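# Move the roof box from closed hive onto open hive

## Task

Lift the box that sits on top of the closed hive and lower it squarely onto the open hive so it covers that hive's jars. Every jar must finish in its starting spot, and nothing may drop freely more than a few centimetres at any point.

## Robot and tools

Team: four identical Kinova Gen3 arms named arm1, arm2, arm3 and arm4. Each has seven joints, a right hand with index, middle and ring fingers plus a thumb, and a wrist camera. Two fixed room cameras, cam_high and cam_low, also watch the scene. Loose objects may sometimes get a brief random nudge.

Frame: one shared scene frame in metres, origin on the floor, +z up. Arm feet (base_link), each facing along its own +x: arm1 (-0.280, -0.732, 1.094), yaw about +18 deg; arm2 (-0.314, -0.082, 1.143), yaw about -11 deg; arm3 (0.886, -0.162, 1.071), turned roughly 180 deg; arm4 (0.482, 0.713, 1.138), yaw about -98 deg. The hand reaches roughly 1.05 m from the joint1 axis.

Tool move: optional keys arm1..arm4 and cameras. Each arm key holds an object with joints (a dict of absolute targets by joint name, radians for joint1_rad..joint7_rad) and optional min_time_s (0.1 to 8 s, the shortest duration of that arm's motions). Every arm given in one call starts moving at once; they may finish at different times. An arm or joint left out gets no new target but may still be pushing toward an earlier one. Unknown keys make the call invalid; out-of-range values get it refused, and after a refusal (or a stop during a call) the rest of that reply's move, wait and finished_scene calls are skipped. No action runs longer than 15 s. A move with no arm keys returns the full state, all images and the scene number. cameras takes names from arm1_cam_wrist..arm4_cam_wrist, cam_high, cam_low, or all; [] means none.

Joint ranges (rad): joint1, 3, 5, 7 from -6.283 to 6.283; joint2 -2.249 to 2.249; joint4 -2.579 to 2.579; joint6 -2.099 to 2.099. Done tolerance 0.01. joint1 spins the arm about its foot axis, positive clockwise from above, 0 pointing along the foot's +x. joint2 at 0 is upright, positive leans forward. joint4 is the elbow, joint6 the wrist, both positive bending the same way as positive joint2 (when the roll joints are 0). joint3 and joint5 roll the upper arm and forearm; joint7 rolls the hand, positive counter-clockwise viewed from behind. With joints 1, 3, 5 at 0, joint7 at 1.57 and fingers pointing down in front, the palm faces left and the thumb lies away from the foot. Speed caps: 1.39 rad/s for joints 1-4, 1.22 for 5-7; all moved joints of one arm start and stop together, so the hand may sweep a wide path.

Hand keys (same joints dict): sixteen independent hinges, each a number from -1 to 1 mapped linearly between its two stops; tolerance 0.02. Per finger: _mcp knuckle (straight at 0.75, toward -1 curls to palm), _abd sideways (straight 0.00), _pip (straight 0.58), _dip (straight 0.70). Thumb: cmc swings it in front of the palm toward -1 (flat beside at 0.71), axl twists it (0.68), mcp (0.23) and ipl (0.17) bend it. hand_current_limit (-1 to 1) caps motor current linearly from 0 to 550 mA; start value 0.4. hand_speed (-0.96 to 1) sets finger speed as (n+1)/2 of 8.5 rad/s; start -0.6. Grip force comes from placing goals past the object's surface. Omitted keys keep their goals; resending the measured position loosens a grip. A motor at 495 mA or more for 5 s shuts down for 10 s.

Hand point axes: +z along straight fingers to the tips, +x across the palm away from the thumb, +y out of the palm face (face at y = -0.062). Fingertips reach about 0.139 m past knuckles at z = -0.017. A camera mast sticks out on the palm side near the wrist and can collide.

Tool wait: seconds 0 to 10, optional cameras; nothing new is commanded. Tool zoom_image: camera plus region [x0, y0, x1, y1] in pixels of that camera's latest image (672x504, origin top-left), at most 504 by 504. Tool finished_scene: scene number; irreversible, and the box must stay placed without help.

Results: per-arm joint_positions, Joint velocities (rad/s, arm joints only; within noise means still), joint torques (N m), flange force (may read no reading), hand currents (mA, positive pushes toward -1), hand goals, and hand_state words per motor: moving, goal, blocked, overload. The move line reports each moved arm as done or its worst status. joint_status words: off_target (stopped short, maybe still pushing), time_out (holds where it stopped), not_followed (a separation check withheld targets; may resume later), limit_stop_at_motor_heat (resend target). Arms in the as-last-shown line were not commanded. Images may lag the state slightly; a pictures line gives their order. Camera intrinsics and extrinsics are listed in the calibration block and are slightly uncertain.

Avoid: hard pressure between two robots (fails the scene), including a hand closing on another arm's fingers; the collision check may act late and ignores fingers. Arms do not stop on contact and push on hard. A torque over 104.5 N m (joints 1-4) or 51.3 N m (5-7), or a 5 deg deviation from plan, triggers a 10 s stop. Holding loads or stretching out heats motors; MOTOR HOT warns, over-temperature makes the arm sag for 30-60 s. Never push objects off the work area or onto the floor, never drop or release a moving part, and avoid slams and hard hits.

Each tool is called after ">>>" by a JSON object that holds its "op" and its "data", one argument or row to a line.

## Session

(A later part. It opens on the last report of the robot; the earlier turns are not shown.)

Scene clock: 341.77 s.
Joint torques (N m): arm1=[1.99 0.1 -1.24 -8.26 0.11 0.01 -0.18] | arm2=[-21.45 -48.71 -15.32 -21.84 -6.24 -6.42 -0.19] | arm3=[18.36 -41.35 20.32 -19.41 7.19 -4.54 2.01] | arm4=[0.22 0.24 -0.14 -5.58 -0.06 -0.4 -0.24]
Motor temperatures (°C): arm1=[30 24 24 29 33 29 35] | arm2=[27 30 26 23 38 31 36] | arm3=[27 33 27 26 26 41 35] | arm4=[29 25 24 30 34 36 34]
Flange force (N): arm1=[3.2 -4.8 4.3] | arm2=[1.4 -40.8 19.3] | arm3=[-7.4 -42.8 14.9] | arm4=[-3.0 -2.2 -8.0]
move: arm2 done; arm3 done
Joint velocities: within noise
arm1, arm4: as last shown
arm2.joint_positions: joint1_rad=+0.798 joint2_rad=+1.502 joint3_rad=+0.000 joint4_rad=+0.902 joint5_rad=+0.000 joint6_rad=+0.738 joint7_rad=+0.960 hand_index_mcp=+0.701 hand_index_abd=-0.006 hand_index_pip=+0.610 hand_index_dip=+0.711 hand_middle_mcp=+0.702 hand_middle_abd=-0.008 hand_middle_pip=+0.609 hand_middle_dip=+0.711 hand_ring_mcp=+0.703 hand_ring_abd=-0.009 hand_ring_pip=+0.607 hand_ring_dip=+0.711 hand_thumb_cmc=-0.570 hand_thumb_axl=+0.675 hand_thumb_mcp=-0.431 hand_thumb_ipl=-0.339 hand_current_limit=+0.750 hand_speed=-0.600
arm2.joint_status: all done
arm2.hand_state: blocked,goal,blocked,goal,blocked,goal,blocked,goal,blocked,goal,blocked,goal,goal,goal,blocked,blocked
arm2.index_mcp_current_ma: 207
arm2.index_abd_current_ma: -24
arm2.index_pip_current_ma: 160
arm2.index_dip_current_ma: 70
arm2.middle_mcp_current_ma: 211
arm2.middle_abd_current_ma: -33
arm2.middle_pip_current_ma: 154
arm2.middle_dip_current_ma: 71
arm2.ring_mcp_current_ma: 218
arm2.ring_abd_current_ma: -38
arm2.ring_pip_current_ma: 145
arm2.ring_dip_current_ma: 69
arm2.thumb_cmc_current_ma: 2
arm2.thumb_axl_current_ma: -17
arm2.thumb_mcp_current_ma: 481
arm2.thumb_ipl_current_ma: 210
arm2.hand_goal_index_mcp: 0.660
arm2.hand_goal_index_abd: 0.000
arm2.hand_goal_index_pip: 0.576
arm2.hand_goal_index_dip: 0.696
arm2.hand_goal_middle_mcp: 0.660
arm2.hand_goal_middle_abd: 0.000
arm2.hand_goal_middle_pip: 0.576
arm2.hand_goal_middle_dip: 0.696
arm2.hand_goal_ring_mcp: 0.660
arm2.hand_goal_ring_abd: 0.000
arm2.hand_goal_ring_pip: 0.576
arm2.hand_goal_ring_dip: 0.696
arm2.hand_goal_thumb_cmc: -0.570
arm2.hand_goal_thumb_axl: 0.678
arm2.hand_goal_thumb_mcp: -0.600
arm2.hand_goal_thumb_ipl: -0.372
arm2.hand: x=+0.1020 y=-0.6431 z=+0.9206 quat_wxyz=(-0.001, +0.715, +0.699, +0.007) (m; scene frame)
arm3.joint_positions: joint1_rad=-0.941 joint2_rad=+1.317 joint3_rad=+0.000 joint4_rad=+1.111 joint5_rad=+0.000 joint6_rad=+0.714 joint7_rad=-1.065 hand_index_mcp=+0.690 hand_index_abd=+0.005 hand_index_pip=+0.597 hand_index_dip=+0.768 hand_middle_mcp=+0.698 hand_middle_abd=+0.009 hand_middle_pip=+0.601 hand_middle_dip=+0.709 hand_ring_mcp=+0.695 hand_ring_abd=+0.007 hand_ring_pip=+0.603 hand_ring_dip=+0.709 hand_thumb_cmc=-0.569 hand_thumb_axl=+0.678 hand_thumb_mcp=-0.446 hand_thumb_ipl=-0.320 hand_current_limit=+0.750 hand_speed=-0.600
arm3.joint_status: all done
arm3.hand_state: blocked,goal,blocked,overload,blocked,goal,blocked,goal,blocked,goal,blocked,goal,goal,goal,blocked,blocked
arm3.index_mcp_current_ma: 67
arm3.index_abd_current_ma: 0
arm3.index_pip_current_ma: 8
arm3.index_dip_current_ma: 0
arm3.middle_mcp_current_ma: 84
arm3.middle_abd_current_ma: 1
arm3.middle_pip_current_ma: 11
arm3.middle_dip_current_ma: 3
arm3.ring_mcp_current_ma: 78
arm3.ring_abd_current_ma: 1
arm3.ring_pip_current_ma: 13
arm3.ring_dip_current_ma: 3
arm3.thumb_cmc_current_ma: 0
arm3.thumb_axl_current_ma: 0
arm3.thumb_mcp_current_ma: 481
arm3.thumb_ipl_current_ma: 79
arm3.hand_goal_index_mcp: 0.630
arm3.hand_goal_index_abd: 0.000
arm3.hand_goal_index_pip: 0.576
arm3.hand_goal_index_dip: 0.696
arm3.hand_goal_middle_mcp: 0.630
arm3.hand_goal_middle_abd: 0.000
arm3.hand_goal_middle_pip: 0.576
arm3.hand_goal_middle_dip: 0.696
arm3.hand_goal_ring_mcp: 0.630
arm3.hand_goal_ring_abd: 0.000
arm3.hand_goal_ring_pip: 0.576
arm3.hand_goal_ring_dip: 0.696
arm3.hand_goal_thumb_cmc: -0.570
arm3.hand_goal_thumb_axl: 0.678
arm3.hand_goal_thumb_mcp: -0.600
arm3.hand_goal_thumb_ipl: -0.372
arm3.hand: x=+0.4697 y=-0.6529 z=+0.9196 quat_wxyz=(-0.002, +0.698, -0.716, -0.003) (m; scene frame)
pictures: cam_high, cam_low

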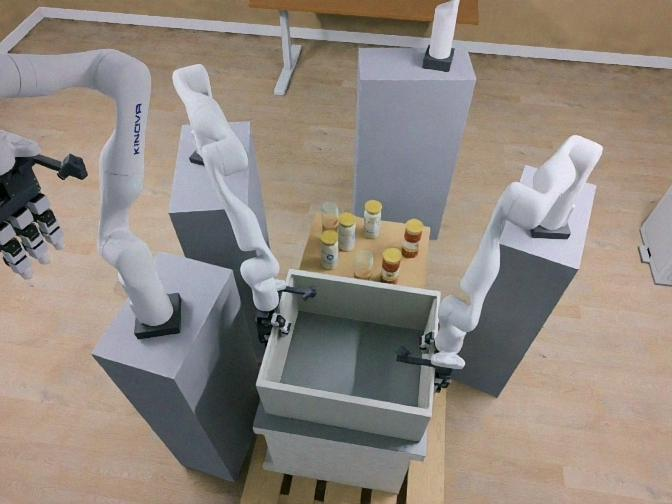

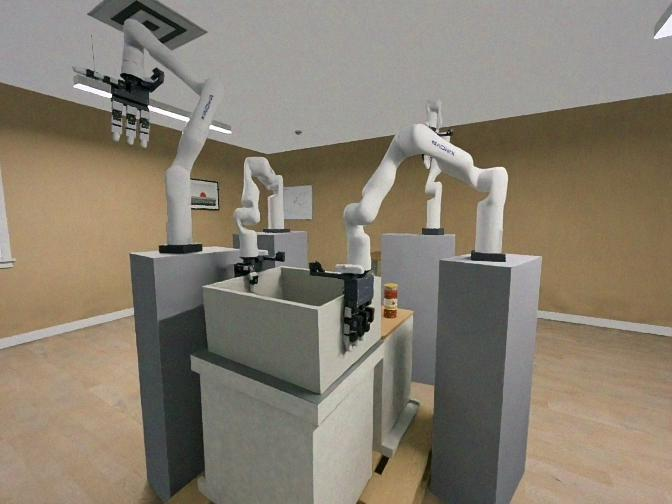

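>>> {"op": "move", "data": {
  "arm2": {"joints": {"joint2_rad": 1.5475, "joint4_rad": 0.8596, "joint6_rad": 0.7345}, "min_time_s": 2.5},
  "arm3": {"joints": {"joint2_rad": 1.3574, "joint4_rad": 1.0865, "joint6_rad": 0.6977}, "min_time_s": 2.5}
}}

>>> {"op": "move", "data": {
  "arm2": {"joints": {"hand_thumb_mcp": -0.281, "hand_thumb_ipl": -0.319, "hand_index_mcp": 0.8, "hand_middle_mcp": 0.8, "hand_ring_mcp": 0.8}},
  "arm3": {"joints": {"hand_thumb_mcp": -0.281, "hand_thumb_ipl": -0.319, "hand_index_mcp": 0.8, "hand_middle_mcp": 0.8, "hand_ring_mcp": 0.8}}
}}

>>> {"op": "move", "data": {
  "arm2": {"joints": {"joint1_rad": 0.8259, "joint2_rad": 1.6069, "joint4_rad": 0.733, "joint6_rad": 0.8017, "joint7_rad": 0.988}, "min_time_s": 2},
  "arm3": {"joints": {"joint1_rad": -0.969, "joint2_rad": 1.4044, "joint4_rad": 0.9925, "joint6_rad": 0.7447, "joint7_rad": -1.093}, "min_time_s": 2},
  "cameras": ["arm2_cam_wrist", "arm3_cam_wrist", "cam_high", "cam_low"]
}}

>>> {"op": "zoom_image", "data": {
  "camera": "cam_high",
  "region": [230, 260, 340, 400]
}}

>>> {"op": "zoom_image", "data": {
  "camera": "cam_high",
  "region": [360, 270, 470, 430]
}}

Scene clock: 376.70 s.
Joint torques (N m): arm1=[2 0.11 -1.25 -8.3 0.12 -0.01 -0.16] | arm2=[-28.35 -21.75 -20.69 -14.84 -8.07 -7.26 -0.65] | arm3=[27.15 -17.04 26.52 -14.48 9.12 -7.72 2.97] | arm4=[0.18 0.3 -0.05 -5.55 -0.06 -0.45 -0.31]
Motor temperatures (°C): arm1=[30 24 24 29 33 29 35] | arm2=[28 36 26 23 38 32 36] | arm3=[28 37 28 26 27 41 35] | arm4=[29 25 24 30 34 36 34]
Flange force (N): arm1=[3.3 -4.7 4.4] | arm2=[3.3 -55.9 -29.1] | arm3=[-5.3 -60.0 -32.5] | arm4=[-2.9 -2.1 -8.3]
move: arm2 done; arm3 done
Joint velocities: within noise
arm1: as last shown
arm2.joint_positions: joint1_rad=+0.798 joint2_rad=+1.547 joint3_rad=+0.000 joint4_rad=+0.860 joint5_rad=+0.000 joint6_rad=+0.734 joint7_rad=+0.960 hand_index_mcp=+0.701 hand_index_abd=+0.007 hand_index_pip=+0.610 hand_index_dip=+0.711 hand_middle_mcp=+0.702 hand_middle_abd=+0.008 hand_middle_pip=+0.609 hand_middle_dip=+0.711 hand_ring_mcp=+0.703 hand_ring_abd=+0.005 hand_ring_pip=+0.607 hand_ring_dip=+0.711 hand_thumb_cmc=-0.570 hand_thumb_axl=+0.678 hand_thumb_mcp=-0.431 hand_thumb_ipl=-0.339 hand_current_limit=+0.750 hand_speed=-0.600
arm2.joint_status: all done
arm2.hand_state: blocked,goal,blocked,goal,blocked,goal,blocked,goal,blocked,goal,blocked,goal,goal,goal,blocked,blocked
arm2.index_mcp_current_ma: 211
arm2.index_abd_current_ma: 28
arm2.index_pip_current_ma: 160
arm2.index_dip_current_ma: 70
arm2.middle_mcp_current_ma: 214
arm2.middle_abd_current_ma: 31
arm2.middle_pip_current_ma: 154
arm2.middle_dip_current_ma: 71
arm2.ring_mcp_current_ma: 219
arm2.ring_abd_current_ma: 21
arm2.ring_pip_current_ma: 145
arm2.ring_dip_current_ma: 69
arm2.thumb_cmc_current_ma: 2
arm2.thumb_axl_current_ma: 0
arm2.thumb_mcp_current_ma: 481
arm2.thumb_ipl_current_ma: 210
arm2.hand_goal_index_mcp: 0.660
arm2.hand_goal_index_abd: 0.000
arm2.hand_goal_index_pip: 0.576
arm2.hand_goal_index_dip: 0.696
arm2.hand_goal_middle_mcp: 0.660
arm2.hand_goal_middle_abd: 0.000
arm2.hand_goal_middle_pip: 0.576
arm2.hand_goal_middle_dip: 0.696
arm2.hand_goal_ring_mcp: 0.660
arm2.hand_goal_ring_abd: 0.000
arm2.hand_goal_ring_pip: 0.576
arm2.hand_goal_ring_dip: 0.696
arm2.hand_goal_thumb_cmc: -0.570
arm2.hand_goal_thumb_axl: 0.678
arm2.hand_goal_thumb_mcp: -0.600
arm2.hand_goal_thumb_ipl: -0.372
arm2.hand: x=+0.1022 y=-0.6429 z=+0.9006 quat_wxyz=(-0.001, +0.715, +0.699, +0.007) (m; scene frame)
arm3.joint_positions: joint1_rad=-0.941 joint2_rad=+1.357 joint3_rad=+0.000 joint4_rad=+1.087 joint5_rad=+0.000 joint6_rad=+0.698 joint7_rad=-1.065 hand_index_mcp=+0.690 hand_index_abd=+0.003 hand_index_pip=+0.597 hand_index_dip=+0.767 hand_middle_mcp=+0.697 hand_middle_abd=-0.003 hand_middle_pip=+0.601 hand_middle_dip=+0.709 hand_ring_mcp=+0.695 hand_ring_abd=-0.001 hand_ring_pip=+0.603 hand_ring_dip=+0.709 hand_thumb_cmc=-0.573 hand_thumb_axl=+0.676 hand_thumb_mcp=-0.446 hand_thumb_ipl=-0.320 hand_current_limit=+0.750 hand_speed=-0.600
arm3.joint_status: all done
arm3.hand_state: blocked,goal,blocked,overload,blocked,goal,blocked,goal,blocked,goal,blocked,goal,goal,goal,blocked,blocked
arm3.index_mcp_current_ma: 67
arm3.index_abd_current_ma: 0
arm3.index_pip_current_ma: 8
arm3.index_dip_current_ma: 0
arm3.middle_mcp_current_ma: 83
arm3.middle_abd_current_ma: 0
arm3.middle_pip_current_ma: 11
arm3.middle_dip_current_ma: 3
arm3.ring_mcp_current_ma: 76
arm3.ring_abd_current_ma: 0
arm3.ring_pip_current_ma: 13
arm3.ring_dip_current_ma: 3
arm3.thumb_cmc_current_ma: 0
arm3.thumb_axl_current_ma: 0
arm3.thumb_mcp_current_ma: 481
arm3.thumb_ipl_current_ma: 79
arm3.hand_goal_index_mcp: 0.630
arm3.hand_goal_index_abd: 0.000
arm3.hand_goal_index_pip: 0.576
arm3.hand_goal_index_dip: 0.696
arm3.hand_goal_middle_mcp: 0.630
arm3.hand_goal_middle_abd: 0.000
arm3.hand_goal_middle_pip: 0.576
arm3.hand_goal_middle_dip: 0.696
arm3.hand_goal_ring_mcp: 0.630
arm3.hand_goal_ring_abd: 0.000
arm3.hand_goal_ring_pip: 0.576
arm3.hand_goal_ring_dip: 0.696
arm3.hand_goal_thumb_cmc: -0.570
arm3.hand_goal_thumb_axl: 0.678
arm3.hand_goal_thumb_mcp: -0.600
arm3.hand_goal_thumb_ipl: -0.372
arm3.hand: x=+0.4697 y=-0.6528 z=+0.8996 quat_wxyz=(-0.002, +0.698, -0.716, -0.003) (m; scene frame)
arm4.joint_positions: joint1_rad=+0.023 joint2_rad=-0.427 joint3_rad=-0.122 joint4_rad=+1.457 joint5_rad=+0.006 joint6_rad=+1.925 joint7_rad=+1.655 hand_index_mcp=+0.753 hand_index_abd=+0.000 hand_index_pip=+0.577 hand_index_dip=+0.696 hand_middle_mcp=+0.753 hand_middle_abd=+0.000 hand_middle_pip=+0.577 hand_middle_dip=+0.696 hand_ring_mcp=+0.753 hand_ring_abd=+0.000 hand_ring_pip=+0.577 hand_ring_dip=+0.696 hand_thumb_cmc=+0.714 hand_thumb_axl=+0.677 hand_thumb_mcp=+0.224 hand_thumb_ipl=+0.168 hand_current_limit=+0.400 hand_speed=-0.600
arm4.joint_status: not commanded
arm4.hand_state: goal,goal,goal,goal,goal,goal,goal,goal,goal,goal,goal,goal,goal,goal,goal,goal
arm4.index_mcp_current_ma: -1
arm4.index_abd_current_ma: 0
arm4.index_pip_current_ma: 1
arm4.index_dip_current_ma: 0
arm4.middle_mcp_current_ma: -1
arm4.middle_abd_current_ma: 0
arm4.middle_pip_current_ma: 1
arm4.middle_dip_current_ma: 0
arm4.ring_mcp_current_ma: -1
arm4.ring_abd_current_ma: 0
arm4.ring_pip_current_ma: 1
arm4.ring_dip_current_ma: 0
arm4.thumb_cmc_current_ma: 0
arm4.thumb_axl_current_ma: -1
arm4.thumb_mcp_current_ma: -5
arm4.thumb_ipl_current_ma: 0
arm4.hand_goal_index_mcp: 0.754
arm4.hand_goal_index_abd: 0.000
arm4.hand_goal_index_pip: 0.576
arm4.hand_goal_index_dip: 0.696
arm4.hand_goal_middle_mcp: 0.754
arm4.hand_goal_middle_abd: 0.000
arm4.hand_goal_middle_pip: 0.576
arm4.hand_goal_middle_dip: 0.696
arm4.hand_goal_ring_mcp: 0.754
arm4.hand_goal_ring_abd: 0.000
arm4.hand_goal_ring_pip: 0.576
arm4.hand_goal_ring_dip: 0.696
arm4.hand_goal_thumb_cmc: 0.714
arm4.hand_goal_thumb_axl: 0.678
arm4.hand_goal_thumb_mcp: 0.226
arm4.hand_goal_thumb_ipl: 0.168
arm4.hand: x=+0.5424 y=+0.5470 z=+1.6710 quat_wxyz=(+0.045, +0.689, +0.718, -0.086) (m; scene frame)
pictures: none

Scene clock: 377.43 s.
Joint torques (N m): arm1=[1.96 0.09 -1.24 -8.31 0.11 0 -0.19] | arm2=[-28.42 -26.22 -19.86 -13.77 -7.54 -5.11 -0.5] | arm3=[26.38 -22.06 25.73 -13.32 8.65 -5.33 2.77] | arm4=[0.08 0.3 -0.15 -5.56 -0.14 -0.46 -0.29]
Motor temperatures (°C): arm1=[30 24 24 29 33 29 35] | arm2=[28 36 26 24 38 32 36] | arm3=[28 37 28 26 27 41 35] | arm4=[29 25 24 30 34 36 34]
Flange force (N): arm1=[3.2 -4.8 4.4] | arm2=[-2.6 -51.9 -16.1] | arm3=[-0.6 -55.3 -18.9] | arm4=[-2.9 -2.4 -8.3]
move: arm2 done; arm3 done
Joint velocities: within noise
arm1.joint_positions: joint1_rad=+2.400 joint2_rad=-0.393 joint3_rad=-0.087 joint4_rad=+1.467 joint5_rad=-0.001 joint6_rad=+1.960 joint7_rad=+1.767 hand_index_mcp=+0.753 hand_index_abd=+0.000 hand_index_pip=+0.577 hand_index_dip=+0.696 hand_middle_mcp=+0.753 hand_middle_abd=+0.000 hand_middle_pip=+0.577 hand_middle_dip=+0.696 hand_ring_mcp=+0.753 hand_ring_abd=+0.000 hand_ring_pip=+0.577 hand_ring_dip=+0.696 hand_thumb_cmc=+0.714 hand_thumb_axl=+0.677 hand_thumb_mcp=+0.224 hand_thumb_ipl=+0.168 hand_current_limit=+0.400 hand_speed=-0.600
arm1.joint_status: not commanded
arm1.hand_state: goal,goal,goal,goal,goal,goal,goal,goal,goal,goal,goal,goal,goal,goal,goal,goal
arm1.index_mcp_current_ma: 0
arm1.index_abd_current_ma: 0
arm1.index_pip_current_ma: 0
arm1.index_dip_current_ma: 0
arm1.middle_mcp_current_ma: 0
arm1.middle_abd_current_ma: 0
arm1.middle_pip_current_ma: 0
arm1.middle_dip_current_ma: 0
arm1.ring_mcp_current_ma: 0
arm1.ring_abd_current_ma: 0
arm1.ring_pip_current_ma: 0
arm1.ring_dip_current_ma: 0
arm1.thumb_cmc_current_ma: 0
arm1.thumb_axl_current_ma: 0
arm1.thumb_mcp_current_ma: 0
arm1.thumb_ipl_current_ma: 0
arm1.hand_goal_index_mcp: 0.754
arm1.hand_goal_index_abd: 0.000
arm1.hand_goal_index_pip: 0.576
arm1.hand_goal_index_dip: 0.696
arm1.hand_goal_middle_mcp: 0.754
arm1.hand_goal_middle_abd: 0.000
arm1.hand_goal_middle_pip: 0.576
arm1.hand_goal_middle_dip: 0.696
arm1.hand_goal_ring_mcp: 0.754
arm1.hand_goal_ring_abd: 0.000
arm1.hand_goal_ring_pip: 0.576
arm1.hand_goal_ring_dip: 0.696
arm1.hand_goal_thumb_cmc: 0.714
arm1.hand_goal_thumb_axl: 0.678
arm1.hand_goal_thumb_mcp: 0.226
arm1.hand_goal_thumb_ipl: 0.168
arm1.hand: x=-0.2791 y=-0.8995 z=+1.6158 quat_wxyz=(+0.011, +0.782, +0.621, -0.054) (m; scene frame)
arm2.joint_positions: joint1_rad=+0.798 joint2_rad=+1.548 joint3_rad=+0.000 joint4_rad=+0.860 joint5_rad=+0.000 joint6_rad=+0.734 joint7_rad=+0.960 hand_index_mcp=+0.795 hand_index_abd=+0.003 hand_index_pip=+0.579 hand_index_dip=+0.699 hand_middle_mcp=+0.795 hand_middle_abd=+0.004 hand_middle_pip=+0.579 hand_middle_dip=+0.699 hand_ring_mcp=+0.795 hand_ring_abd=+0.003 hand_ring_pip=+0.578 hand_ring_dip=+0.699 hand_thumb_cmc=-0.570 hand_thumb_axl=+0.678 hand_thumb_mcp=-0.286 hand_thumb_ipl=-0.318 hand_current_limit=+0.750 hand_speed=-0.600
arm2.joint_status: all done
arm2.hand_state: goal,goal,goal,goal,goal,goal,goal,goal,goal,goal,goal,goal,goal,goal,goal,goal
arm2.index_mcp_current_ma: -22
arm2.index_abd_current_ma: 13
arm2.index_pip_current_ma: 12
arm2.index_dip_current_ma: 14
arm2.middle_mcp_current_ma: -22
arm2.middle_abd_current_ma: 14
arm2.middle_pip_current_ma: 11
arm2.middle_dip_current_ma: 13
arm2.ring_mcp_current_ma: -22
arm2.ring_abd_current_ma: 13
arm2.ring_pip_current_ma: 10
arm2.ring_dip_current_ma: 13
arm2.thumb_cmc_current_ma: 2
arm2.thumb_axl_current_ma: 0
arm2.thumb_mcp_current_ma: -36
arm2.thumb_ipl_current_ma: -2
arm2.hand_goal_index_mcp: 0.800
arm2.hand_goal_index_abd: 0.000
arm2.hand_goal_index_pip: 0.576
arm2.hand_goal_index_dip: 0.696
arm2.hand_goal_middle_mcp: 0.800
arm2.hand_goal_middle_abd: 0.000
arm2.hand_goal_middle_pip: 0.576
arm2.hand_goal_middle_dip: 0.696
arm2.hand_goal_ring_mcp: 0.800
arm2.hand_goal_ring_abd: 0.000
arm2.hand_goal_ring_pip: 0.576
arm2.hand_goal_ring_dip: 0.696
arm2.hand_goal_thumb_cmc: -0.570
arm2.hand_goal_thumb_axl: 0.678
arm2.hand_goal_thumb_mcp: -0.280
arm2.hand_goal_thumb_ipl: -0.318
arm2.hand: x=+0.1022 y=-0.6429 z=+0.9006 quat_wxyz=(-0.001, +0.715, +0.699, +0.007) (m; scene frame)
arm3.joint_positions: joint1_rad=-0.941 joint2_rad=+1.357 joint3_rad=+0.000 joint4_rad=+1.086 joint5_rad=+0.000 joint6_rad=+0.698 joint7_rad=-1.065 hand_index_mcp=+0.794 hand_index_abd=+0.003 hand_index_pip=+0.578 hand_index_dip=+0.767 hand_middle_mcp=+0.795 hand_middle_abd=-0.003 hand_middle_pip=+0.578 hand_middle_dip=+0.698 hand_ring_mcp=+0.795 hand_ring_abd=-0.001 hand_ring_pip=+0.578 hand_ring_dip=+0.698 hand_thumb_cmc=-0.573 hand_thumb_axl=+0.676 hand_thumb_mcp=-0.286 hand_thumb_ipl=-0.316 hand_current_limit=+0.750 hand_speed=-0.600
arm3.joint_status: all done
arm3.hand_state: goal,goal,goal,overload,goal,goal,goal,goal,goal,goal,goal,goal,goal,goal,goal,goal
arm3.index_mcp_current_ma: -1
arm3.index_abd_current_ma: 0
arm3.index_pip_current_ma: 0
arm3.index_dip_current_ma: 0
arm3.middle_mcp_current_ma: -1
arm3.middle_abd_current_ma: 0
arm3.middle_pip_current_ma: 0
arm3.middle_dip_current_ma: 0
arm3.ring_mcp_current_ma: -1
arm3.ring_abd_current_ma: 0
arm3.ring_pip_current_ma: 0
arm3.ring_dip_current_ma: 0
arm3.thumb_cmc_current_ma: 0
arm3.thumb_axl_current_ma: 0
arm3.thumb_mcp_current_ma: -1
arm3.thumb_ipl_current_ma: 0
arm3.hand_goal_index_mcp: 0.800
arm3.hand_goal_index_abd: 0.000
arm3.hand_goal_index_pip: 0.576
arm3.hand_goal_index_dip: 0.696
arm3.hand_goal_middle_mcp: 0.800
arm3.hand_goal_middle_abd: 0.000
arm3.hand_goal_middle_pip: 0.576
arm3.hand_goal_middle_dip: 0.696
arm3.hand_goal_ring_mcp: 0.800
arm3.hand_goal_ring_abd: 0.000
arm3.hand_goal_ring_pip: 0.576
arm3.hand_goal_ring_dip: 0.696
arm3.hand_goal_thumb_cmc: -0.570
arm3.hand_goal_thumb_axl: 0.678
arm3.hand_goal_thumb_mcp: -0.280
arm3.hand_goal_thumb_ipl: -0.318
arm3.hand: x=+0.4697 y=-0.6528 z=+0.8996 quat_wxyz=(-0.002, +0.698, -0.716, -0.003) (m; scene frame)
arm4: as last shown
pictures: none

Scene clock: 379.73 s.
Joint torques (N m): arm1=[2 0.1 -1.2 -8.27 0.14 0.01 -0.19] | arm2=[-0.4 -24.41 1.19 -6.23 -0.46 0.36 -0.13] | arm3=[-0.1 -23.56 0.36 -6.22 -0.45 0.04 0.16] | arm4=[0.17 0.29 -0.09 -5.61 -0.05 -0.45 -0.26]
Motor temperatures (°C): arm1=[30 24 24 29 33 29 35] | arm2=[28 36 26 24 38 32 36] | arm3=[28 37 28 26 27 41 35] | arm4=[29 25 24 30 34 36 34]
Flange force (N): arm1=[3.1 -4.7 4.3] | arm2=[5.2 -3.3 -3.4] | arm3=[-5.3 -2.9 -3.2] | arm4=[-2.9 -2.1 -8.1]
move: arm2 done; arm3 done
Joint velocities: within noise
arm1, arm4: as last shown
arm2.joint_positions: joint1_rad=+0.826 joint2_rad=+1.607 joint3_rad=+0.000 joint4_rad=+0.733 joint5_rad=+0.000 joint6_rad=+0.802 joint7_rad=+0.988 hand_index_mcp=+0.795 hand_index_abd=+0.003 hand_index_pip=+0.579 hand_index_dip=+0.699 hand_middle_mcp=+0.795 hand_middle_abd=+0.003 hand_middle_pip=+0.579 hand_middle_dip=+0.699 hand_ring_mcp=+0.795 hand_ring_abd=+0.003 hand_ring_pip=+0.578 hand_ring_dip=+0.699 hand_thumb_cmc=-0.570 hand_thumb_axl=+0.678 hand_thumb_mcp=-0.286 hand_thumb_ipl=-0.318 hand_current_limit=+0.750 hand_speed=-0.600
arm2.joint_status: all done
arm2.hand_state: goal,goal,goal,goal,goal,goal,goal,goal,goal,goal,goal,goal,goal,goal,goal,goal
arm2.index_mcp_current_ma: -22
arm2.index_abd_current_ma: 12
arm2.index_pip_current_ma: 12
arm2.index_dip_current_ma: 14
arm2.middle_mcp_current_ma: -22
arm2.middle_abd_current_ma: 13
arm2.middle_pip_current_ma: 11
arm2.middle_dip_current_ma: 13
arm2.ring_mcp_current_ma: -22
arm2.ring_abd_current_ma: 12
arm2.ring_pip_current_ma: 10
arm2.ring_dip_current_ma: 13
arm2.thumb_cmc_current_ma: 2
arm2.thumb_axl_current_ma: 0
arm2.thumb_mcp_current_ma: -36
arm2.thumb_ipl_current_ma: -2
arm2.hand_goal_index_mcp: 0.800
arm2.hand_goal_index_abd: 0.000
arm2.hand_goal_index_pip: 0.576
arm2.hand_goal_index_dip: 0.696
arm2.hand_goal_middle_mcp: 0.800
arm2.hand_goal_middle_abd: 0.000
arm2.hand_goal_middle_pip: 0.576
arm2.hand_goal_middle_dip: 0.696
arm2.hand_goal_ring_mcp: 0.800
arm2.hand_goal_ring_abd: 0.000
arm2.hand_goal_ring_pip: 0.576
arm2.hand_goal_ring_dip: 0.696
arm2.hand_goal_thumb_cmc: -0.570
arm2.hand_goal_thumb_axl: 0.678
arm2.hand_goal_thumb_mcp: -0.280
arm2.hand_goal_thumb_ipl: -0.318
arm2.hand: x=+0.0948 y=-0.6646 z=+0.8900 quat_wxyz=(-0.001, +0.715, +0.699, +0.007) (m; scene frame)
arm3.joint_positions: joint1_rad=-0.969 joint2_rad=+1.404 joint3_rad=+0.000 joint4_rad=+0.993 joint5_rad=+0.000 joint6_rad=+0.745 joint7_rad=-1.093 hand_index_mcp=+0.794 hand_index_abd=+0.003 hand_index_pip=+0.578 hand_index_dip=+0.767 hand_middle_mcp=+0.795 hand_middle_abd=-0.003 hand_middle_pip=+0.578 hand_middle_dip=+0.698 hand_ring_mcp=+0.795 hand_ring_abd=-0.001 hand_ring_pip=+0.578 hand_ring_dip=+0.698 hand_thumb_cmc=-0.573 hand_thumb_axl=+0.676 hand_thumb_mcp=-0.286 hand_thumb_ipl=-0.316 hand_current_limit=+0.750 hand_speed=-0.600
arm3.joint_status: all done
arm3.hand_state: goal,goal,goal,overload,goal,goal,goal,goal,goal,goal,goal,goal,goal,goal,goal,goal
arm3.index_mcp_current_ma: -1
arm3.index_abd_current_ma: 0
arm3.index_pip_current_ma: 0
arm3.index_dip_current_ma: 0
arm3.middle_mcp_current_ma: -1
arm3.middle_abd_current_ma: 0
arm3.middle_pip_current_ma: 0
arm3.middle_dip_current_ma: 0
arm3.ring_mcp_current_ma: -1
arm3.ring_abd_current_ma: 0
arm3.ring_pip_current_ma: 0
arm3.ring_dip_current_ma: 0
arm3.thumb_cmc_current_ma: 0
arm3.thumb_axl_current_ma: 0
arm3.thumb_mcp_current_ma: -1
arm3.thumb_ipl_current_ma: 0
arm3.hand_goal_index_mcp: 0.800
arm3.hand_goal_index_abd: 0.000
arm3.hand_goal_index_pip: 0.576
arm3.hand_goal_index_dip: 0.696
arm3.hand_goal_middle_mcp: 0.800
arm3.hand_goal_middle_abd: 0.000
arm3.hand_goal_middle_pip: 0.576
arm3.hand_goal_middle_dip: 0.696
arm3.hand_goal_ring_mcp: 0.800
arm3.hand_goal_ring_abd: 0.000
arm3.hand_goal_ring_pip: 0.576
arm3.hand_goal_ring_dip: 0.696
arm3.hand_goal_thumb_cmc: -0.570
arm3.hand_goal_thumb_axl: 0.678
arm3.hand_goal_thumb_mcp: -0.280
arm3.hand_goal_thumb_ipl: -0.318
arm3.hand: x=+0.4769 y=-0.6746 z=+0.8898 quat_wxyz=(-0.002, +0.698, -0.716, -0.003) (m; scene frame)
pictures: arm2_cam_wrist, arm3_cam_wrist, cam_high, cam_low
camera_calibration:
arm2_cam_wrist: T_world_to_cam=[[0.605326, -0.795967, 0.00405274, -0.563372], [-0.531939, -0.400737, 0.745956, -0.937769], [-0.592132, -0.453703, -0.665983, 0.469421], [0, 0, 0, 1]] pos_world=[0.120147, -0.611247, 1.01444]
arm3_cam_wrist: T_world_to_cam=[[-0.62582, 0.779112, -0.0365216, 0.893884], [0.511347, 0.445195, 0.735069, -0.644808], [0.58896, 0.441346, -0.677008, 0.745073], [0, 0, 0, 1]] pos_world=[0.450313, -0.738205, 1.01104]

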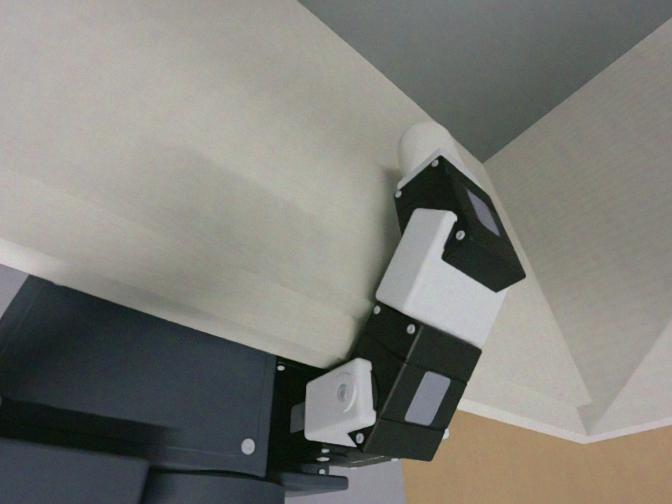

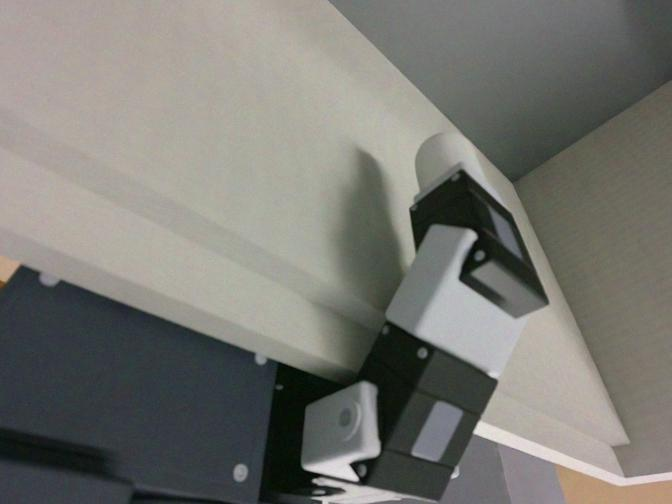

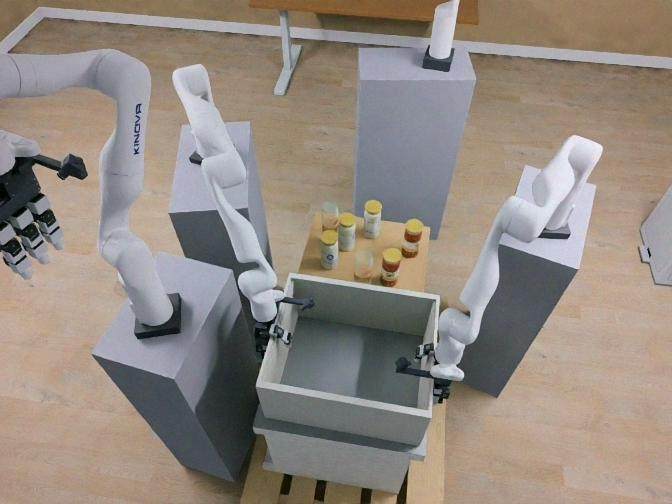

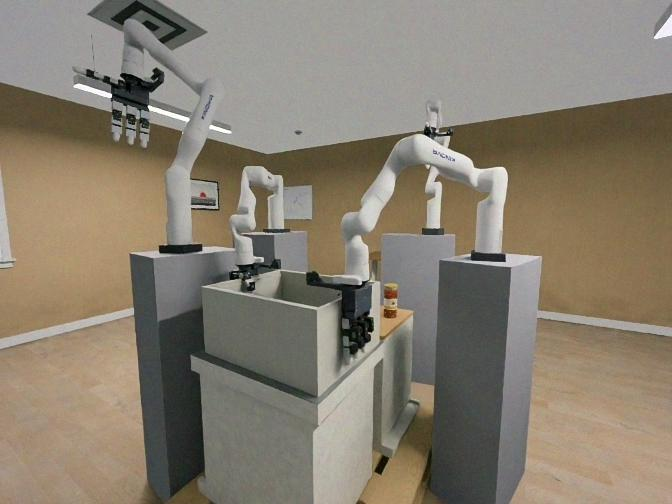

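Scaled by 3.600 from the camera's 672x504 image, which has a finer 960x720 frame.

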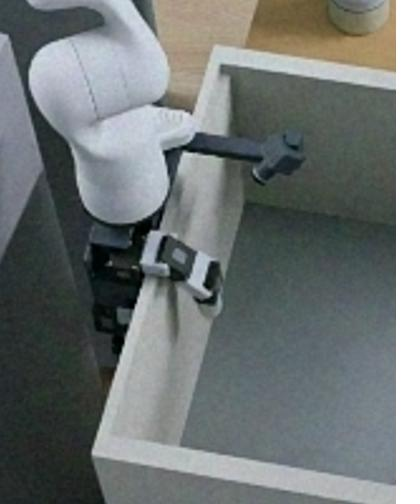

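Scaled by 3.150 from the camera's 672x504 image, which has a finer 960x720 frame.

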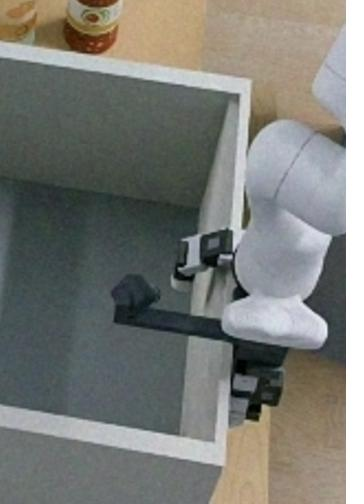

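>>> {"op": "move", "data": {
  "arm2": {"joints": {"joint1_rad": 0.8194, "joint2_rad": 1.6134, "joint4_rad": 0.7143, "joint6_rad": 0.8139, "joint7_rad": 0.9816}, "min_time_s": 1.5},
  "arm3": {"joints": {"joint1_rad": -0.9621, "joint2_rad": 1.4095, "joint4_rad": 0.9778, "joint6_rad": 0.7543, "joint7_rad": -1.0861}, "min_time_s": 1.5}
}}

>>> {"op": "move", "data": {
  "arm2": {"joints": {"hand_thumb_mcp": -0.6, "hand_thumb_ipl": -0.42, "hand_index_mcp": 0.5, "hand_middle_mcp": 0.5, "hand_ring_mcp": 0.5}},
  "arm3": {"joints": {"hand_thumb_mcp": -0.62, "hand_thumb_ipl": -0.42, "hand_index_mcp": 0.4, "hand_middle_mcp": 0.4, "hand_ring_mcp": 0.4}}
}}

>>> {"op": "move", "data": {
  "arm2": {"joints": {"joint1_rad": 0.8143, "joint2_rad": 1.6186, "joint4_rad": 0.6993, "joint6_rad": 0.8237, "joint7_rad": 0.9765}, "min_time_s": 1.5},
  "arm3": {"joints": {"joint1_rad": -0.957, "joint2_rad": 1.4133, "joint4_rad": 0.9666, "joint6_rad": 0.7617, "joint7_rad": -1.081}, "min_time_s": 1.5}
}}

Scene clock: 394.63 s.
Joint torques (N m): arm1=[1.96 0.14 -1.21 -8.29 0.1 0.02 -0.19] | arm2=[-13.6 -27.71 -7.26 -12.36 -3.28 -3.8 0.45] | arm3=[5.45 -24.52 5.46 -9.75 1.69 -2.24 0.93] | arm4=[0.3 0.27 -0.06 -5.61 -0.05 -0.45 -0.28]
Motor temperatures (°C): arm1=[30 24 24 29 33 29 35] | arm2=[28 35 26 23 38 32 36] | arm3=[28 37 27 26 27 41 35] | arm4=[29 25 24 30 34 36 34]
Flange force (N): arm1=[3.3 -4.7 4.5] | arm2=[8.8 -28.3 -10.8] | arm3=[-9.0 -16.6 -7.9] | arm4=[-2.9 -2.1 -8.1]
move: arm2 done; arm3 done
Joint velocities: within noise
arm1, arm4: as last shown
arm2.joint_positions: joint1_rad=+0.819 joint2_rad=+1.613 joint3_rad=+0.000 joint4_rad=+0.714 joint5_rad=+0.000 joint6_rad=+0.814 joint7_rad=+0.982 hand_index_mcp=+0.795 hand_index_abd=+0.003 hand_index_pip=+0.579 hand_index_dip=+0.699 hand_middle_mcp=+0.795 hand_middle_abd=+0.003 hand_middle_pip=+0.579 hand_middle_dip=+0.699 hand_ring_mcp=+0.795 hand_ring_abd=+0.003 hand_ring_pip=+0.578 hand_ring_dip=+0.699 hand_thumb_cmc=-0.570 hand_thumb_axl=+0.678 hand_thumb_mcp=-0.286 hand_thumb_ipl=-0.318 hand_current_limit=+0.750 hand_speed=-0.600
arm2.joint_status: all done
arm2.hand_state: goal,goal,goal,goal,goal,goal,goal,goal,goal,goal,goal,goal,goal,goal,goal,goal
arm2.index_mcp_current_ma: -22
arm2.index_abd_current_ma: 12
arm2.index_pip_current_ma: 12
arm2.index_dip_current_ma: 14
arm2.middle_mcp_current_ma: -22
arm2.middle_abd_current_ma: 13
arm2.middle_pip_current_ma: 11
arm2.middle_dip_current_ma: 13
arm2.ring_mcp_current_ma: -22
arm2.ring_abd_current_ma: 12
arm2.ring_pip_current_ma: 10
arm2.ring_dip_current_ma: 13
arm2.thumb_cmc_current_ma: 2
arm2.thumb_axl_current_ma: 0
arm2.thumb_mcp_current_ma: -35
arm2.thumb_ipl_current_ma: -2
arm2.hand_goal_index_mcp: 0.800
arm2.hand_goal_index_abd: 0.000
arm2.hand_goal_index_pip: 0.576
arm2.hand_goal_index_dip: 0.696
arm2.hand_goal_middle_mcp: 0.800
arm2.hand_goal_middle_abd: 0.000
arm2.hand_goal_middle_pip: 0.576
arm2.hand_goal_middle_dip: 0.696
arm2.hand_goal_ring_mcp: 0.800
arm2.hand_goal_ring_abd: 0.000
arm2.hand_goal_ring_pip: 0.576
arm2.hand_goal_ring_dip: 0.696
arm2.hand_goal_thumb_cmc: -0.570
arm2.hand_goal_thumb_axl: 0.678
arm2.hand_goal_thumb_mcp: -0.280
arm2.hand_goal_thumb_ipl: -0.318
arm2.hand: x=+0.0997 y=-0.6647 z=+0.8900 quat_wxyz=(-0.001, +0.715, +0.699, +0.007) (m; scene frame)
arm3.joint_positions: joint1_rad=-0.962 joint2_rad=+1.410 joint3_rad=+0.000 joint4_rad=+0.978 joint5_rad=+0.000 joint6_rad=+0.754 joint7_rad=-1.086 hand_index_mcp=+0.794 hand_index_abd=+0.003 hand_index_pip=+0.578 hand_index_dip=+0.767 hand_middle_mcp=+0.795 hand_middle_abd=-0.003 hand_middle_pip=+0.578 hand_middle_dip=+0.698 hand_ring_mcp=+0.795 hand_ring_abd=-0.001 hand_ring_pip=+0.578 hand_ring_dip=+0.698 hand_thumb_cmc=-0.573 hand_thumb_axl=+0.676 hand_thumb_mcp=-0.286 hand_thumb_ipl=-0.316 hand_current_limit=+0.750 hand_speed=-0.600
arm3.joint_status: all done
arm3.hand_state: goal,goal,goal,overload,goal,goal,goal,goal,goal,goal,goal,goal,goal,goal,goal,goal
arm3.index_mcp_current_ma: -1
arm3.index_abd_current_ma: 0
arm3.index_pip_current_ma: 0
arm3.index_dip_current_ma: 0
arm3.middle_mcp_current_ma: -1
arm3.middle_abd_current_ma: 0
arm3.middle_pip_current_ma: 0
arm3.middle_dip_current_ma: 0
arm3.ring_mcp_current_ma: -1
arm3.ring_abd_current_ma: 0
arm3.ring_pip_current_ma: 0
arm3.ring_dip_current_ma: 0
arm3.thumb_cmc_current_ma: 0
arm3.thumb_axl_current_ma: 0
arm3.thumb_mcp_current_ma: -1
arm3.thumb_ipl_current_ma: 0
arm3.hand_goal_index_mcp: 0.800
arm3.hand_goal_index_abd: 0.000
arm3.hand_goal_index_pip: 0.576
arm3.hand_goal_index_dip: 0.696
arm3.hand_goal_middle_mcp: 0.800
arm3.hand_goal_middle_abd: 0.000
arm3.hand_goal_middle_pip: 0.576
arm3.hand_goal_middle_dip: 0.696
arm3.hand_goal_ring_mcp: 0.800
arm3.hand_goal_ring_abd: 0.000
arm3.hand_goal_ring_pip: 0.576
arm3.hand_goal_ring_dip: 0.696
arm3.hand_goal_thumb_cmc: -0.570
arm3.hand_goal_thumb_axl: 0.678
arm3.hand_goal_thumb_mcp: -0.280
arm3.hand_goal_thumb_ipl: -0.318
arm3.hand: x=+0.4720 y=-0.6747 z=+0.8897 quat_wxyz=(-0.002, +0.698, -0.716, -0.002) (m; scene frame)
pictures: none

Scene clock: 395.33 s.
Joint torques (N m): arm1=[1.96 0.1 -1.25 -8.33 0.11 0.02 -0.19] | arm2=[-13.56 -27.62 -8.09 -12.11 -3.84 -3.96 0.47] | arm3=[6.23 -21.82 7.5 -8.99 2.4 -2.8 0.2] | arm4=[0.17 0.26 -0.06 -5.61 -0.06 -0.47 -0.29]
Motor temperatures (°C): arm1=[30 24 24 29 33 29 35] | arm2=[28 35 26 23 38 32 36] | arm3=[28 37 27 26 27 41 35] | arm4=[29 25 24 30 34 36 34]
Flange force (N): arm1=[3.3 -4.8 4.6] | arm2=[6.7 -26.9 -10.3] | arm3=[-7.9 -16.1 -12.8] | arm4=[-2.9 -2.1 -8.1]
move: arm2 off_target; arm3 off_target
Joint velocities: within noise
arm1, arm4: as last shown
arm2.joint_positions: joint1_rad=+0.819 joint2_rad=+1.613 joint3_rad=+0.000 joint4_rad=+0.714 joint5_rad=+0.000 joint6_rad=+0.814 joint7_rad=+0.982 hand_index_mcp=+0.707 hand_index_abd=+0.003 hand_index_pip=+0.606 hand_index_dip=+0.706 hand_middle_mcp=+0.708 hand_middle_abd=+0.003 hand_middle_pip=+0.604 hand_middle_dip=+0.706 hand_ring_mcp=+0.709 hand_ring_abd=+0.003 hand_ring_pip=+0.602 hand_ring_dip=+0.706 hand_thumb_cmc=-0.570 hand_thumb_axl=+0.678 hand_thumb_mcp=-0.395 hand_thumb_ipl=-0.402 hand_current_limit=+0.750 hand_speed=-0.600
arm2.joint_status: hand_index_mcp off_target (ended at +0.707, target +0.500); hand_middle_mcp off_target (ended at +0.708, target +0.500); hand_ring_mcp off_target (ended at +0.709, target +0.500); hand_thumb_mcp off_target (ended at -0.395, target -0.600); the others done
arm2.hand_state: blocked,goal,blocked,goal,blocked,goal,blocked,goal,blocked,goal,blocked,goal,goal,goal,blocked,goal
arm2.index_mcp_current_ma: 481
arm2.index_abd_current_ma: 11
arm2.index_pip_current_ma: 139
arm2.index_dip_current_ma: 45
arm2.middle_mcp_current_ma: 481
arm2.middle_abd_current_ma: 12
arm2.middle_pip_current_ma: 134
arm2.middle_dip_current_ma: 46
arm2.ring_mcp_current_ma: 481
arm2.ring_abd_current_ma: 11
arm2.ring_pip_current_ma: 123
arm2.ring_dip_current_ma: 44
arm2.thumb_cmc_current_ma: 2
arm2.thumb_axl_current_ma: 0
arm2.thumb_mcp_current_ma: 481
arm2.thumb_ipl_current_ma: 111
arm2.hand_goal_index_mcp: 0.500
arm2.hand_goal_index_abd: 0.000
arm2.hand_goal_index_pip: 0.576
arm2.hand_goal_index_dip: 0.696
arm2.hand_goal_middle_mcp: 0.500
arm2.hand_goal_middle_abd: 0.000
arm2.hand_goal_middle_pip: 0.576
arm2.hand_goal_middle_dip: 0.696
arm2.hand_goal_ring_mcp: 0.500
arm2.hand_goal_ring_abd: 0.000
arm2.hand_goal_ring_pip: 0.576
arm2.hand_goal_ring_dip: 0.696
arm2.hand_goal_thumb_cmc: -0.570
arm2.hand_goal_thumb_axl: 0.678
arm2.hand_goal_thumb_mcp: -0.600
arm2.hand_goal_thumb_ipl: -0.420
arm2.hand: x=+0.0998 y=-0.6647 z=+0.8901 quat_wxyz=(-0.001, +0.715, +0.699, +0.007) (m; scene frame)
arm3.joint_positions: joint1_rad=-0.962 joint2_rad=+1.410 joint3_rad=+0.000 joint4_rad=+0.978 joint5_rad=+0.000 joint6_rad=+0.754 joint7_rad=-1.086 hand_index_mcp=+0.686 hand_index_abd=+0.003 hand_index_pip=+0.605 hand_index_dip=+0.766 hand_middle_mcp=+0.685 hand_middle_abd=-0.001 hand_middle_pip=+0.619 hand_middle_dip=+0.711 hand_ring_mcp=+0.680 hand_ring_abd=+0.000 hand_ring_pip=+0.625 hand_ring_dip=+0.711 hand_thumb_cmc=-0.573 hand_thumb_axl=+0.677 hand_thumb_mcp=-0.401 hand_thumb_ipl=-0.396 hand_current_limit=+0.750 hand_speed=-0.600
arm3.joint_status: hand_index_mcp off_target (ended at +0.686, target +0.400); hand_middle_mcp off_target (ended at +0.685, target +0.400); hand_ring_mcp off_target (ended at +0.680, target +0.400); hand_thumb_mcp off_target (ended at -0.401, target -0.620); hand_thumb_ipl off_target (ended at -0.396, target -0.420)
arm3.hand_state: blocked,goal,blocked,overload,blocked,goal,blocked,goal,blocked,goal,blocked,goal,goal,goal,blocked,blocked
arm3.index_mcp_current_ma: 481
arm3.index_abd_current_ma: 0
arm3.index_pip_current_ma: 15
arm3.index_dip_current_ma: 0
arm3.middle_mcp_current_ma: 481
arm3.middle_abd_current_ma: 0
arm3.middle_pip_current_ma: 32
arm3.middle_dip_current_ma: 4
arm3.ring_mcp_current_ma: 481
arm3.ring_abd_current_ma: 0
arm3.ring_pip_current_ma: 40
arm3.ring_dip_current_ma: 4
arm3.thumb_cmc_current_ma: 0
arm3.thumb_axl_current_ma: 0
arm3.thumb_mcp_current_ma: 481
arm3.thumb_ipl_current_ma: 18
arm3.hand_goal_index_mcp: 0.400
arm3.hand_goal_index_abd: 0.000
arm3.hand_goal_index_pip: 0.576
arm3.hand_goal_index_dip: 0.696
arm3.hand_goal_middle_mcp: 0.400
arm3.hand_goal_middle_abd: 0.000
arm3.hand_goal_middle_pip: 0.576
arm3.hand_goal_middle_dip: 0.696
arm3.hand_goal_ring_mcp: 0.400
arm3.hand_goal_ring_abd: 0.000
arm3.hand_goal_ring_pip: 0.576
arm3.hand_goal_ring_dip: 0.696
arm3.hand_goal_thumb_cmc: -0.570
arm3.hand_goal_thumb_axl: 0.678
arm3.hand_goal_thumb_mcp: -0.620
arm3.hand_goal_thumb_ipl: -0.420
arm3.hand: x=+0.4720 y=-0.6747 z=+0.8897 quat_wxyz=(-0.002, +0.698, -0.716, -0.002) (m; scene frame)
pictures: none

Scene clock: 397.13 s.
Joint torques (N m): arm1=[1.96 0.09 -1.22 -8.29 0.1 0 -0.2] | arm2=[-42.6 -32.24 -27.15 -25.66 -12 -13.99 -1.57] | arm3=[30.98 -23.66 29.66 -20.44 11.27 -10.88 3.12] | arm4=[0.14 0.23 -0.03 -5.57 -0.07 -0.47 -0.27]
Motor temperatures (°C): arm1=[30 24 24 29 33 29 35] | arm2=[28 35 26 24 38 32 36] | arm3=[28 37 27 27 27 41 35] | arm4=[29 25 24 30 34 36 34]
Flange force (N): arm1=[3.2 -4.8 4.3] | arm2=[15.4 -88.5 -33.7] | arm3=[-15.2 -70.7 -30.8] | arm4=[-3.1 -1.9 -8.3]
move: arm2 done; arm3 done
Joint velocities: within noise
arm1, arm4: as last shown
arm2.joint_positions: joint1_rad=+0.814 joint2_rad=+1.619 joint3_rad=+0.000 joint4_rad=+0.699 joint5_rad=+0.000 joint6_rad=+0.824 joint7_rad=+0.977 hand_index_mcp=+0.700 hand_index_abd=+0.000 hand_index_pip=+0.607 hand_index_dip=+0.707 hand_middle_mcp=+0.701 hand_middle_abd=+0.000 hand_middle_pip=+0.605 hand_middle_dip=+0.706 hand_ring_mcp=+0.703 hand_ring_abd=+0.000 hand_ring_pip=+0.603 hand_ring_dip=+0.706 hand_thumb_cmc=-0.569 hand_thumb_axl=+0.676 hand_thumb_mcp=-0.395 hand_thumb_ipl=-0.401 hand_current_limit=+0.750 hand_speed=-0.600
arm2.joint_status: all done
arm2.hand_state: blocked,goal,blocked,goal,blocked,goal,blocked,goal,blocked,goal,blocked,goal,goal,goal,blocked,goal
arm2.index_mcp_current_ma: 481
arm2.index_abd_current_ma: -1
arm2.index_pip_current_ma: 145
arm2.index_dip_current_ma: 49
arm2.middle_mcp_current_ma: 481
arm2.middle_abd_current_ma: 0
arm2.middle_pip_current_ma: 138
arm2.middle_dip_current_ma: 48
arm2.ring_mcp_current_ma: 481
arm2.ring_abd_current_ma: 0
arm2.ring_pip_current_ma: 126
arm2.ring_dip_current_ma: 47
arm2.thumb_cmc_current_ma: 4
arm2.thumb_axl_current_ma: -13
arm2.thumb_mcp_current_ma: 481
arm2.thumb_ipl_current_ma: 121
arm2.hand_goal_index_mcp: 0.500
arm2.hand_goal_index_abd: 0.000
arm2.hand_goal_index_pip: 0.576
arm2.hand_goal_index_dip: 0.696
arm2.hand_goal_middle_mcp: 0.500
arm2.hand_goal_middle_abd: 0.000
arm2.hand_goal_middle_pip: 0.576
arm2.hand_goal_middle_dip: 0.696
arm2.hand_goal_ring_mcp: 0.500
arm2.hand_goal_ring_abd: 0.000
arm2.hand_goal_ring_pip: 0.576
arm2.hand_goal_ring_dip: 0.696
arm2.hand_goal_thumb_cmc: -0.570
arm2.hand_goal_thumb_axl: 0.678
arm2.hand_goal_thumb_mcp: -0.600
arm2.hand_goal_thumb_ipl: -0.420
arm2.hand: x=+0.1037 y=-0.6647 z=+0.8901 quat_wxyz=(-0.001, +0.715, +0.699, +0.007) (m; scene frame)
arm3.joint_positions: joint1_rad=-0.957 joint2_rad=+1.413 joint3_rad=+0.000 joint4_rad=+0.967 joint5_rad=+0.000 joint6_rad=+0.762 joint7_rad=-1.081 hand_index_mcp=+0.680 hand_index_abd=+0.008 hand_index_pip=+0.606 hand_index_dip=+0.762 hand_middle_mcp=+0.678 hand_middle_abd=+0.002 hand_middle_pip=+0.620 hand_middle_dip=+0.712 hand_ring_mcp=+0.672 hand_ring_abd=+0.004 hand_ring_pip=+0.626 hand_ring_dip=+0.714 hand_thumb_cmc=-0.572 hand_thumb_axl=+0.680 hand_thumb_mcp=-0.401 hand_thumb_ipl=-0.394 hand_current_limit=+0.750 hand_speed=-0.600
arm3.joint_status: all done
arm3.hand_state: blocked,goal,blocked,overload,blocked,goal,blocked,goal,blocked,goal,blocked,goal,goal,goal,blocked,blocked
arm3.index_mcp_current_ma: 481
arm3.index_abd_current_ma: 1
arm3.index_pip_current_ma: 16
arm3.index_dip_current_ma: 0
arm3.middle_mcp_current_ma: 481
arm3.middle_abd_current_ma: 0
arm3.middle_pip_current_ma: 32
arm3.middle_dip_current_ma: 5
arm3.ring_mcp_current_ma: 481
arm3.ring_abd_current_ma: 0
arm3.ring_pip_current_ma: 42
arm3.ring_dip_current_ma: 6
arm3.thumb_cmc_current_ma: 0
arm3.thumb_axl_current_ma: 0
arm3.thumb_mcp_current_ma: 481
arm3.thumb_ipl_current_ma: 20
arm3.hand_goal_index_mcp: 0.400
arm3.hand_goal_index_abd: 0.000
arm3.hand_goal_index_pip: 0.576
arm3.hand_goal_index_dip: 0.696
arm3.hand_goal_middle_mcp: 0.400
arm3.hand_goal_middle_abd: 0.000
arm3.hand_goal_middle_pip: 0.576
arm3.hand_goal_middle_dip: 0.696
arm3.hand_goal_ring_mcp: 0.400
arm3.hand_goal_ring_abd: 0.000
arm3.hand_goal_ring_pip: 0.576
arm3.hand_goal_ring_dip: 0.696
arm3.hand_goal_thumb_cmc: -0.570
arm3.hand_goal_thumb_axl: 0.678
arm3.hand_goal_thumb_mcp: -0.620
arm3.hand_goal_thumb_ipl: -0.420
arm3.hand: x=+0.4684 y=-0.6747 z=+0.8897 quat_wxyz=(-0.002, +0.698, -0.716, -0.002) (m; scene frame)
pictures: none

>>> {"op": "move", "data": {
  "arm2": {"joints": {"joint2_rad": 1.57, "joint4_rad": 0.7504, "joint6_rad": 0.8212}, "min_time_s": 3},
  "arm3": {"joints": {"joint2_rad": 1.3721, "joint4_rad": 0.9941, "joint6_rad": 0.7754}, "min_time_s": 3},
  "cameras": ["cam_high", "cam_low"]
}}

>>> {"op": "zoom_image", "data": {
  "camera": "cam_low",
  "region": [180, 250, 400, 420]
}}

Scene clock: 405.47 s.
Joint torques (N m): arm1=[1.97 0.12 -1.23 -8.32 0.1 0.02 -0.16] | arm2=[-32.87 -52.39 -21.36 -25.7 -9.36 -8.13 -0.29] | arm3=[29.16 -47.11 29.86 -24.47 11.46 -6.72 2.61] | arm4=[0.18 0.24 -0.05 -5.61 -0.1 -0.46 -0.27]
Motor temperatures (°C): arm1=[30 24 24 29 33 29 35] | arm2=[30 36 27 24 39 32 36] | arm3=[29 37 28 27 27 42 35] | arm4=[29 25 24 30 34 36 34]
Flange force (N): arm1=[3.3 -4.7 4.5] | arm2=[1.7 -60.2 17.1] | arm3=[-9.0 -62.9 16.4] | arm4=[-3.0 -2.1 -8.1]
move: arm2 done; arm3 done
Joint velocities: within noise
arm1, arm4: as last shown
arm2.joint_positions: joint1_rad=+0.814 joint2_rad=+1.571 joint3_rad=+0.000 joint4_rad=+0.750 joint5_rad=+0.000 joint6_rad=+0.821 joint7_rad=+0.977 hand_index_mcp=+0.698 hand_index_abd=+0.004 hand_index_pip=+0.609 hand_index_dip=+0.708 hand_middle_mcp=+0.698 hand_middle_abd=+0.004 hand_middle_pip=+0.608 hand_middle_dip=+0.710 hand_ring_mcp=+0.699 hand_ring_abd=+0.004 hand_ring_pip=+0.606 hand_ring_dip=+0.710 hand_thumb_cmc=-0.567 hand_thumb_axl=+0.676 hand_thumb_mcp=-0.395 hand_thumb_ipl=-0.400 hand_current_limit=+0.750 hand_speed=-0.600
arm2.joint_status: all done
arm2.hand_state: blocked,goal,blocked,goal,blocked,goal,blocked,goal,blocked,goal,blocked,goal,goal,goal,blocked,goal
arm2.index_mcp_current_ma: 481
arm2.index_abd_current_ma: 15
arm2.index_pip_current_ma: 155
arm2.index_dip_current_ma: 58
arm2.middle_mcp_current_ma: 481
arm2.middle_abd_current_ma: 16
arm2.middle_pip_current_ma: 153
arm2.middle_dip_current_ma: 68
arm2.ring_mcp_current_ma: 481
arm2.ring_abd_current_ma: 14
arm2.ring_pip_current_ma: 144
arm2.ring_dip_current_ma: 66
arm2.thumb_cmc_current_ma: 13
arm2.thumb_axl_current_ma: -11
arm2.thumb_mcp_current_ma: 481
arm2.thumb_ipl_current_ma: 126
arm2.hand_goal_index_mcp: 0.500
arm2.hand_goal_index_abd: 0.000
arm2.hand_goal_index_pip: 0.576
arm2.hand_goal_index_dip: 0.696
arm2.hand_goal_middle_mcp: 0.500
arm2.hand_goal_middle_abd: 0.000
arm2.hand_goal_middle_pip: 0.576
arm2.hand_goal_middle_dip: 0.696
arm2.hand_goal_ring_mcp: 0.500
arm2.hand_goal_ring_abd: 0.000
arm2.hand_goal_ring_pip: 0.576
arm2.hand_goal_ring_dip: 0.696
arm2.hand_goal_thumb_cmc: -0.570
arm2.hand_goal_thumb_axl: 0.678
arm2.hand_goal_thumb_mcp: -0.600
arm2.hand_goal_thumb_ipl: -0.420
arm2.hand: x=+0.1032 y=-0.6644 z=+0.9092 quat_wxyz=(-0.001, +0.715, +0.699, +0.007) (m; scene frame)
arm3.joint_positions: joint1_rad=-0.957 joint2_rad=+1.372 joint3_rad=+0.000 joint4_rad=+0.994 joint5_rad=+0.000 joint6_rad=+0.775 joint7_rad=-1.081 hand_index_mcp=+0.677 hand_index_abd=+0.003 hand_index_pip=+0.610 hand_index_dip=+0.762 hand_middle_mcp=+0.674 hand_middle_abd=-0.001 hand_middle_pip=+0.622 hand_middle_dip=+0.717 hand_ring_mcp=+0.668 hand_ring_abd=+0.001 hand_ring_pip=+0.628 hand_ring_dip=+0.719 hand_thumb_cmc=-0.572 hand_thumb_axl=+0.679 hand_thumb_mcp=-0.403 hand_thumb_ipl=-0.390 hand_current_limit=+0.750 hand_speed=-0.600
arm3.joint_status: all done
arm3.hand_state: blocked,goal,blocked,overload,blocked,goal,blocked,blocked,blocked,goal,blocked,blocked,goal,goal,blocked,blocked
arm3.index_mcp_current_ma: 481
arm3.index_abd_current_ma: 0
arm3.index_pip_current_ma: 20
arm3.index_dip_current_ma: 0
arm3.middle_mcp_current_ma: 481
arm3.middle_abd_current_ma: 0
arm3.middle_pip_current_ma: 36
arm3.middle_dip_current_ma: 8
arm3.ring_mcp_current_ma: 481
arm3.ring_abd_current_ma: 0
arm3.ring_pip_current_ma: 45
arm3.ring_dip_current_ma: 9
arm3.thumb_cmc_current_ma: 0
arm3.thumb_axl_current_ma: 0
arm3.thumb_mcp_current_ma: 481
arm3.thumb_ipl_current_ma: 28
arm3.hand_goal_index_mcp: 0.400
arm3.hand_goal_index_abd: 0.000
arm3.hand_goal_index_pip: 0.576
arm3.hand_goal_index_dip: 0.696
arm3.hand_goal_middle_mcp: 0.400
arm3.hand_goal_middle_abd: 0.000
arm3.hand_goal_middle_pip: 0.576
arm3.hand_goal_middle_dip: 0.696
arm3.hand_goal_ring_mcp: 0.400
arm3.hand_goal_ring_abd: 0.000
arm3.hand_goal_ring_pip: 0.576
arm3.hand_goal_ring_dip: 0.696
arm3.hand_goal_thumb_cmc: -0.570
arm3.hand_goal_thumb_axl: 0.678
arm3.hand_goal_thumb_mcp: -0.620
arm3.hand_goal_thumb_ipl: -0.420
arm3.hand: x=+0.4683 y=-0.6748 z=+0.9098 quat_wxyz=(-0.002, +0.698, -0.716, -0.003) (m; scene frame)
pictures: cam_high, cam_low

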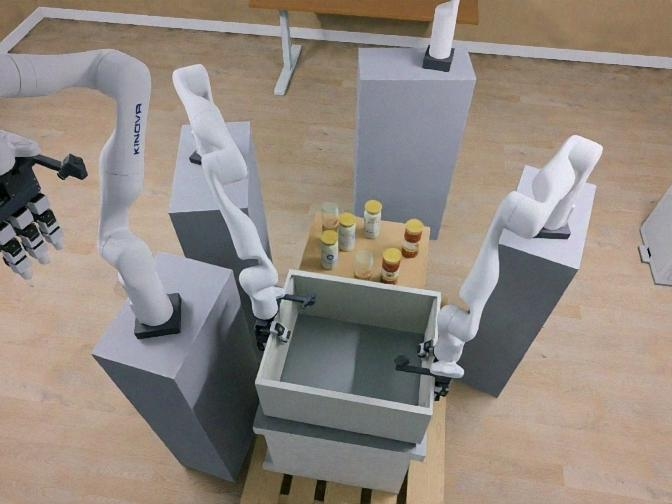

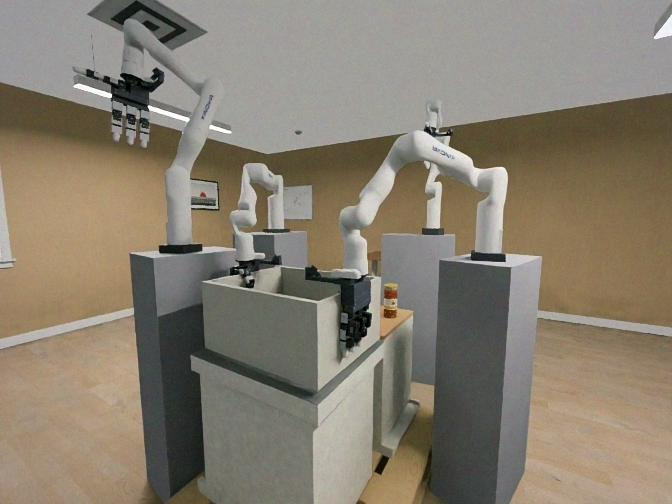

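Scaled by 2.291 from the camera's 672x504 image, which has a finer 960x720 frame.

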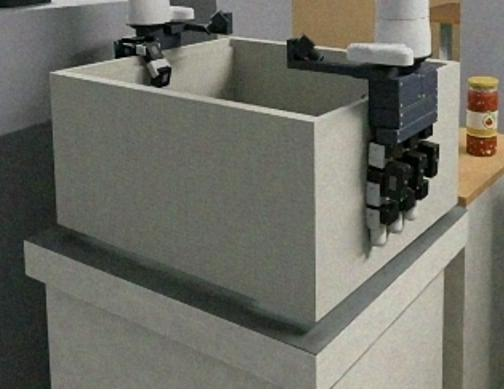

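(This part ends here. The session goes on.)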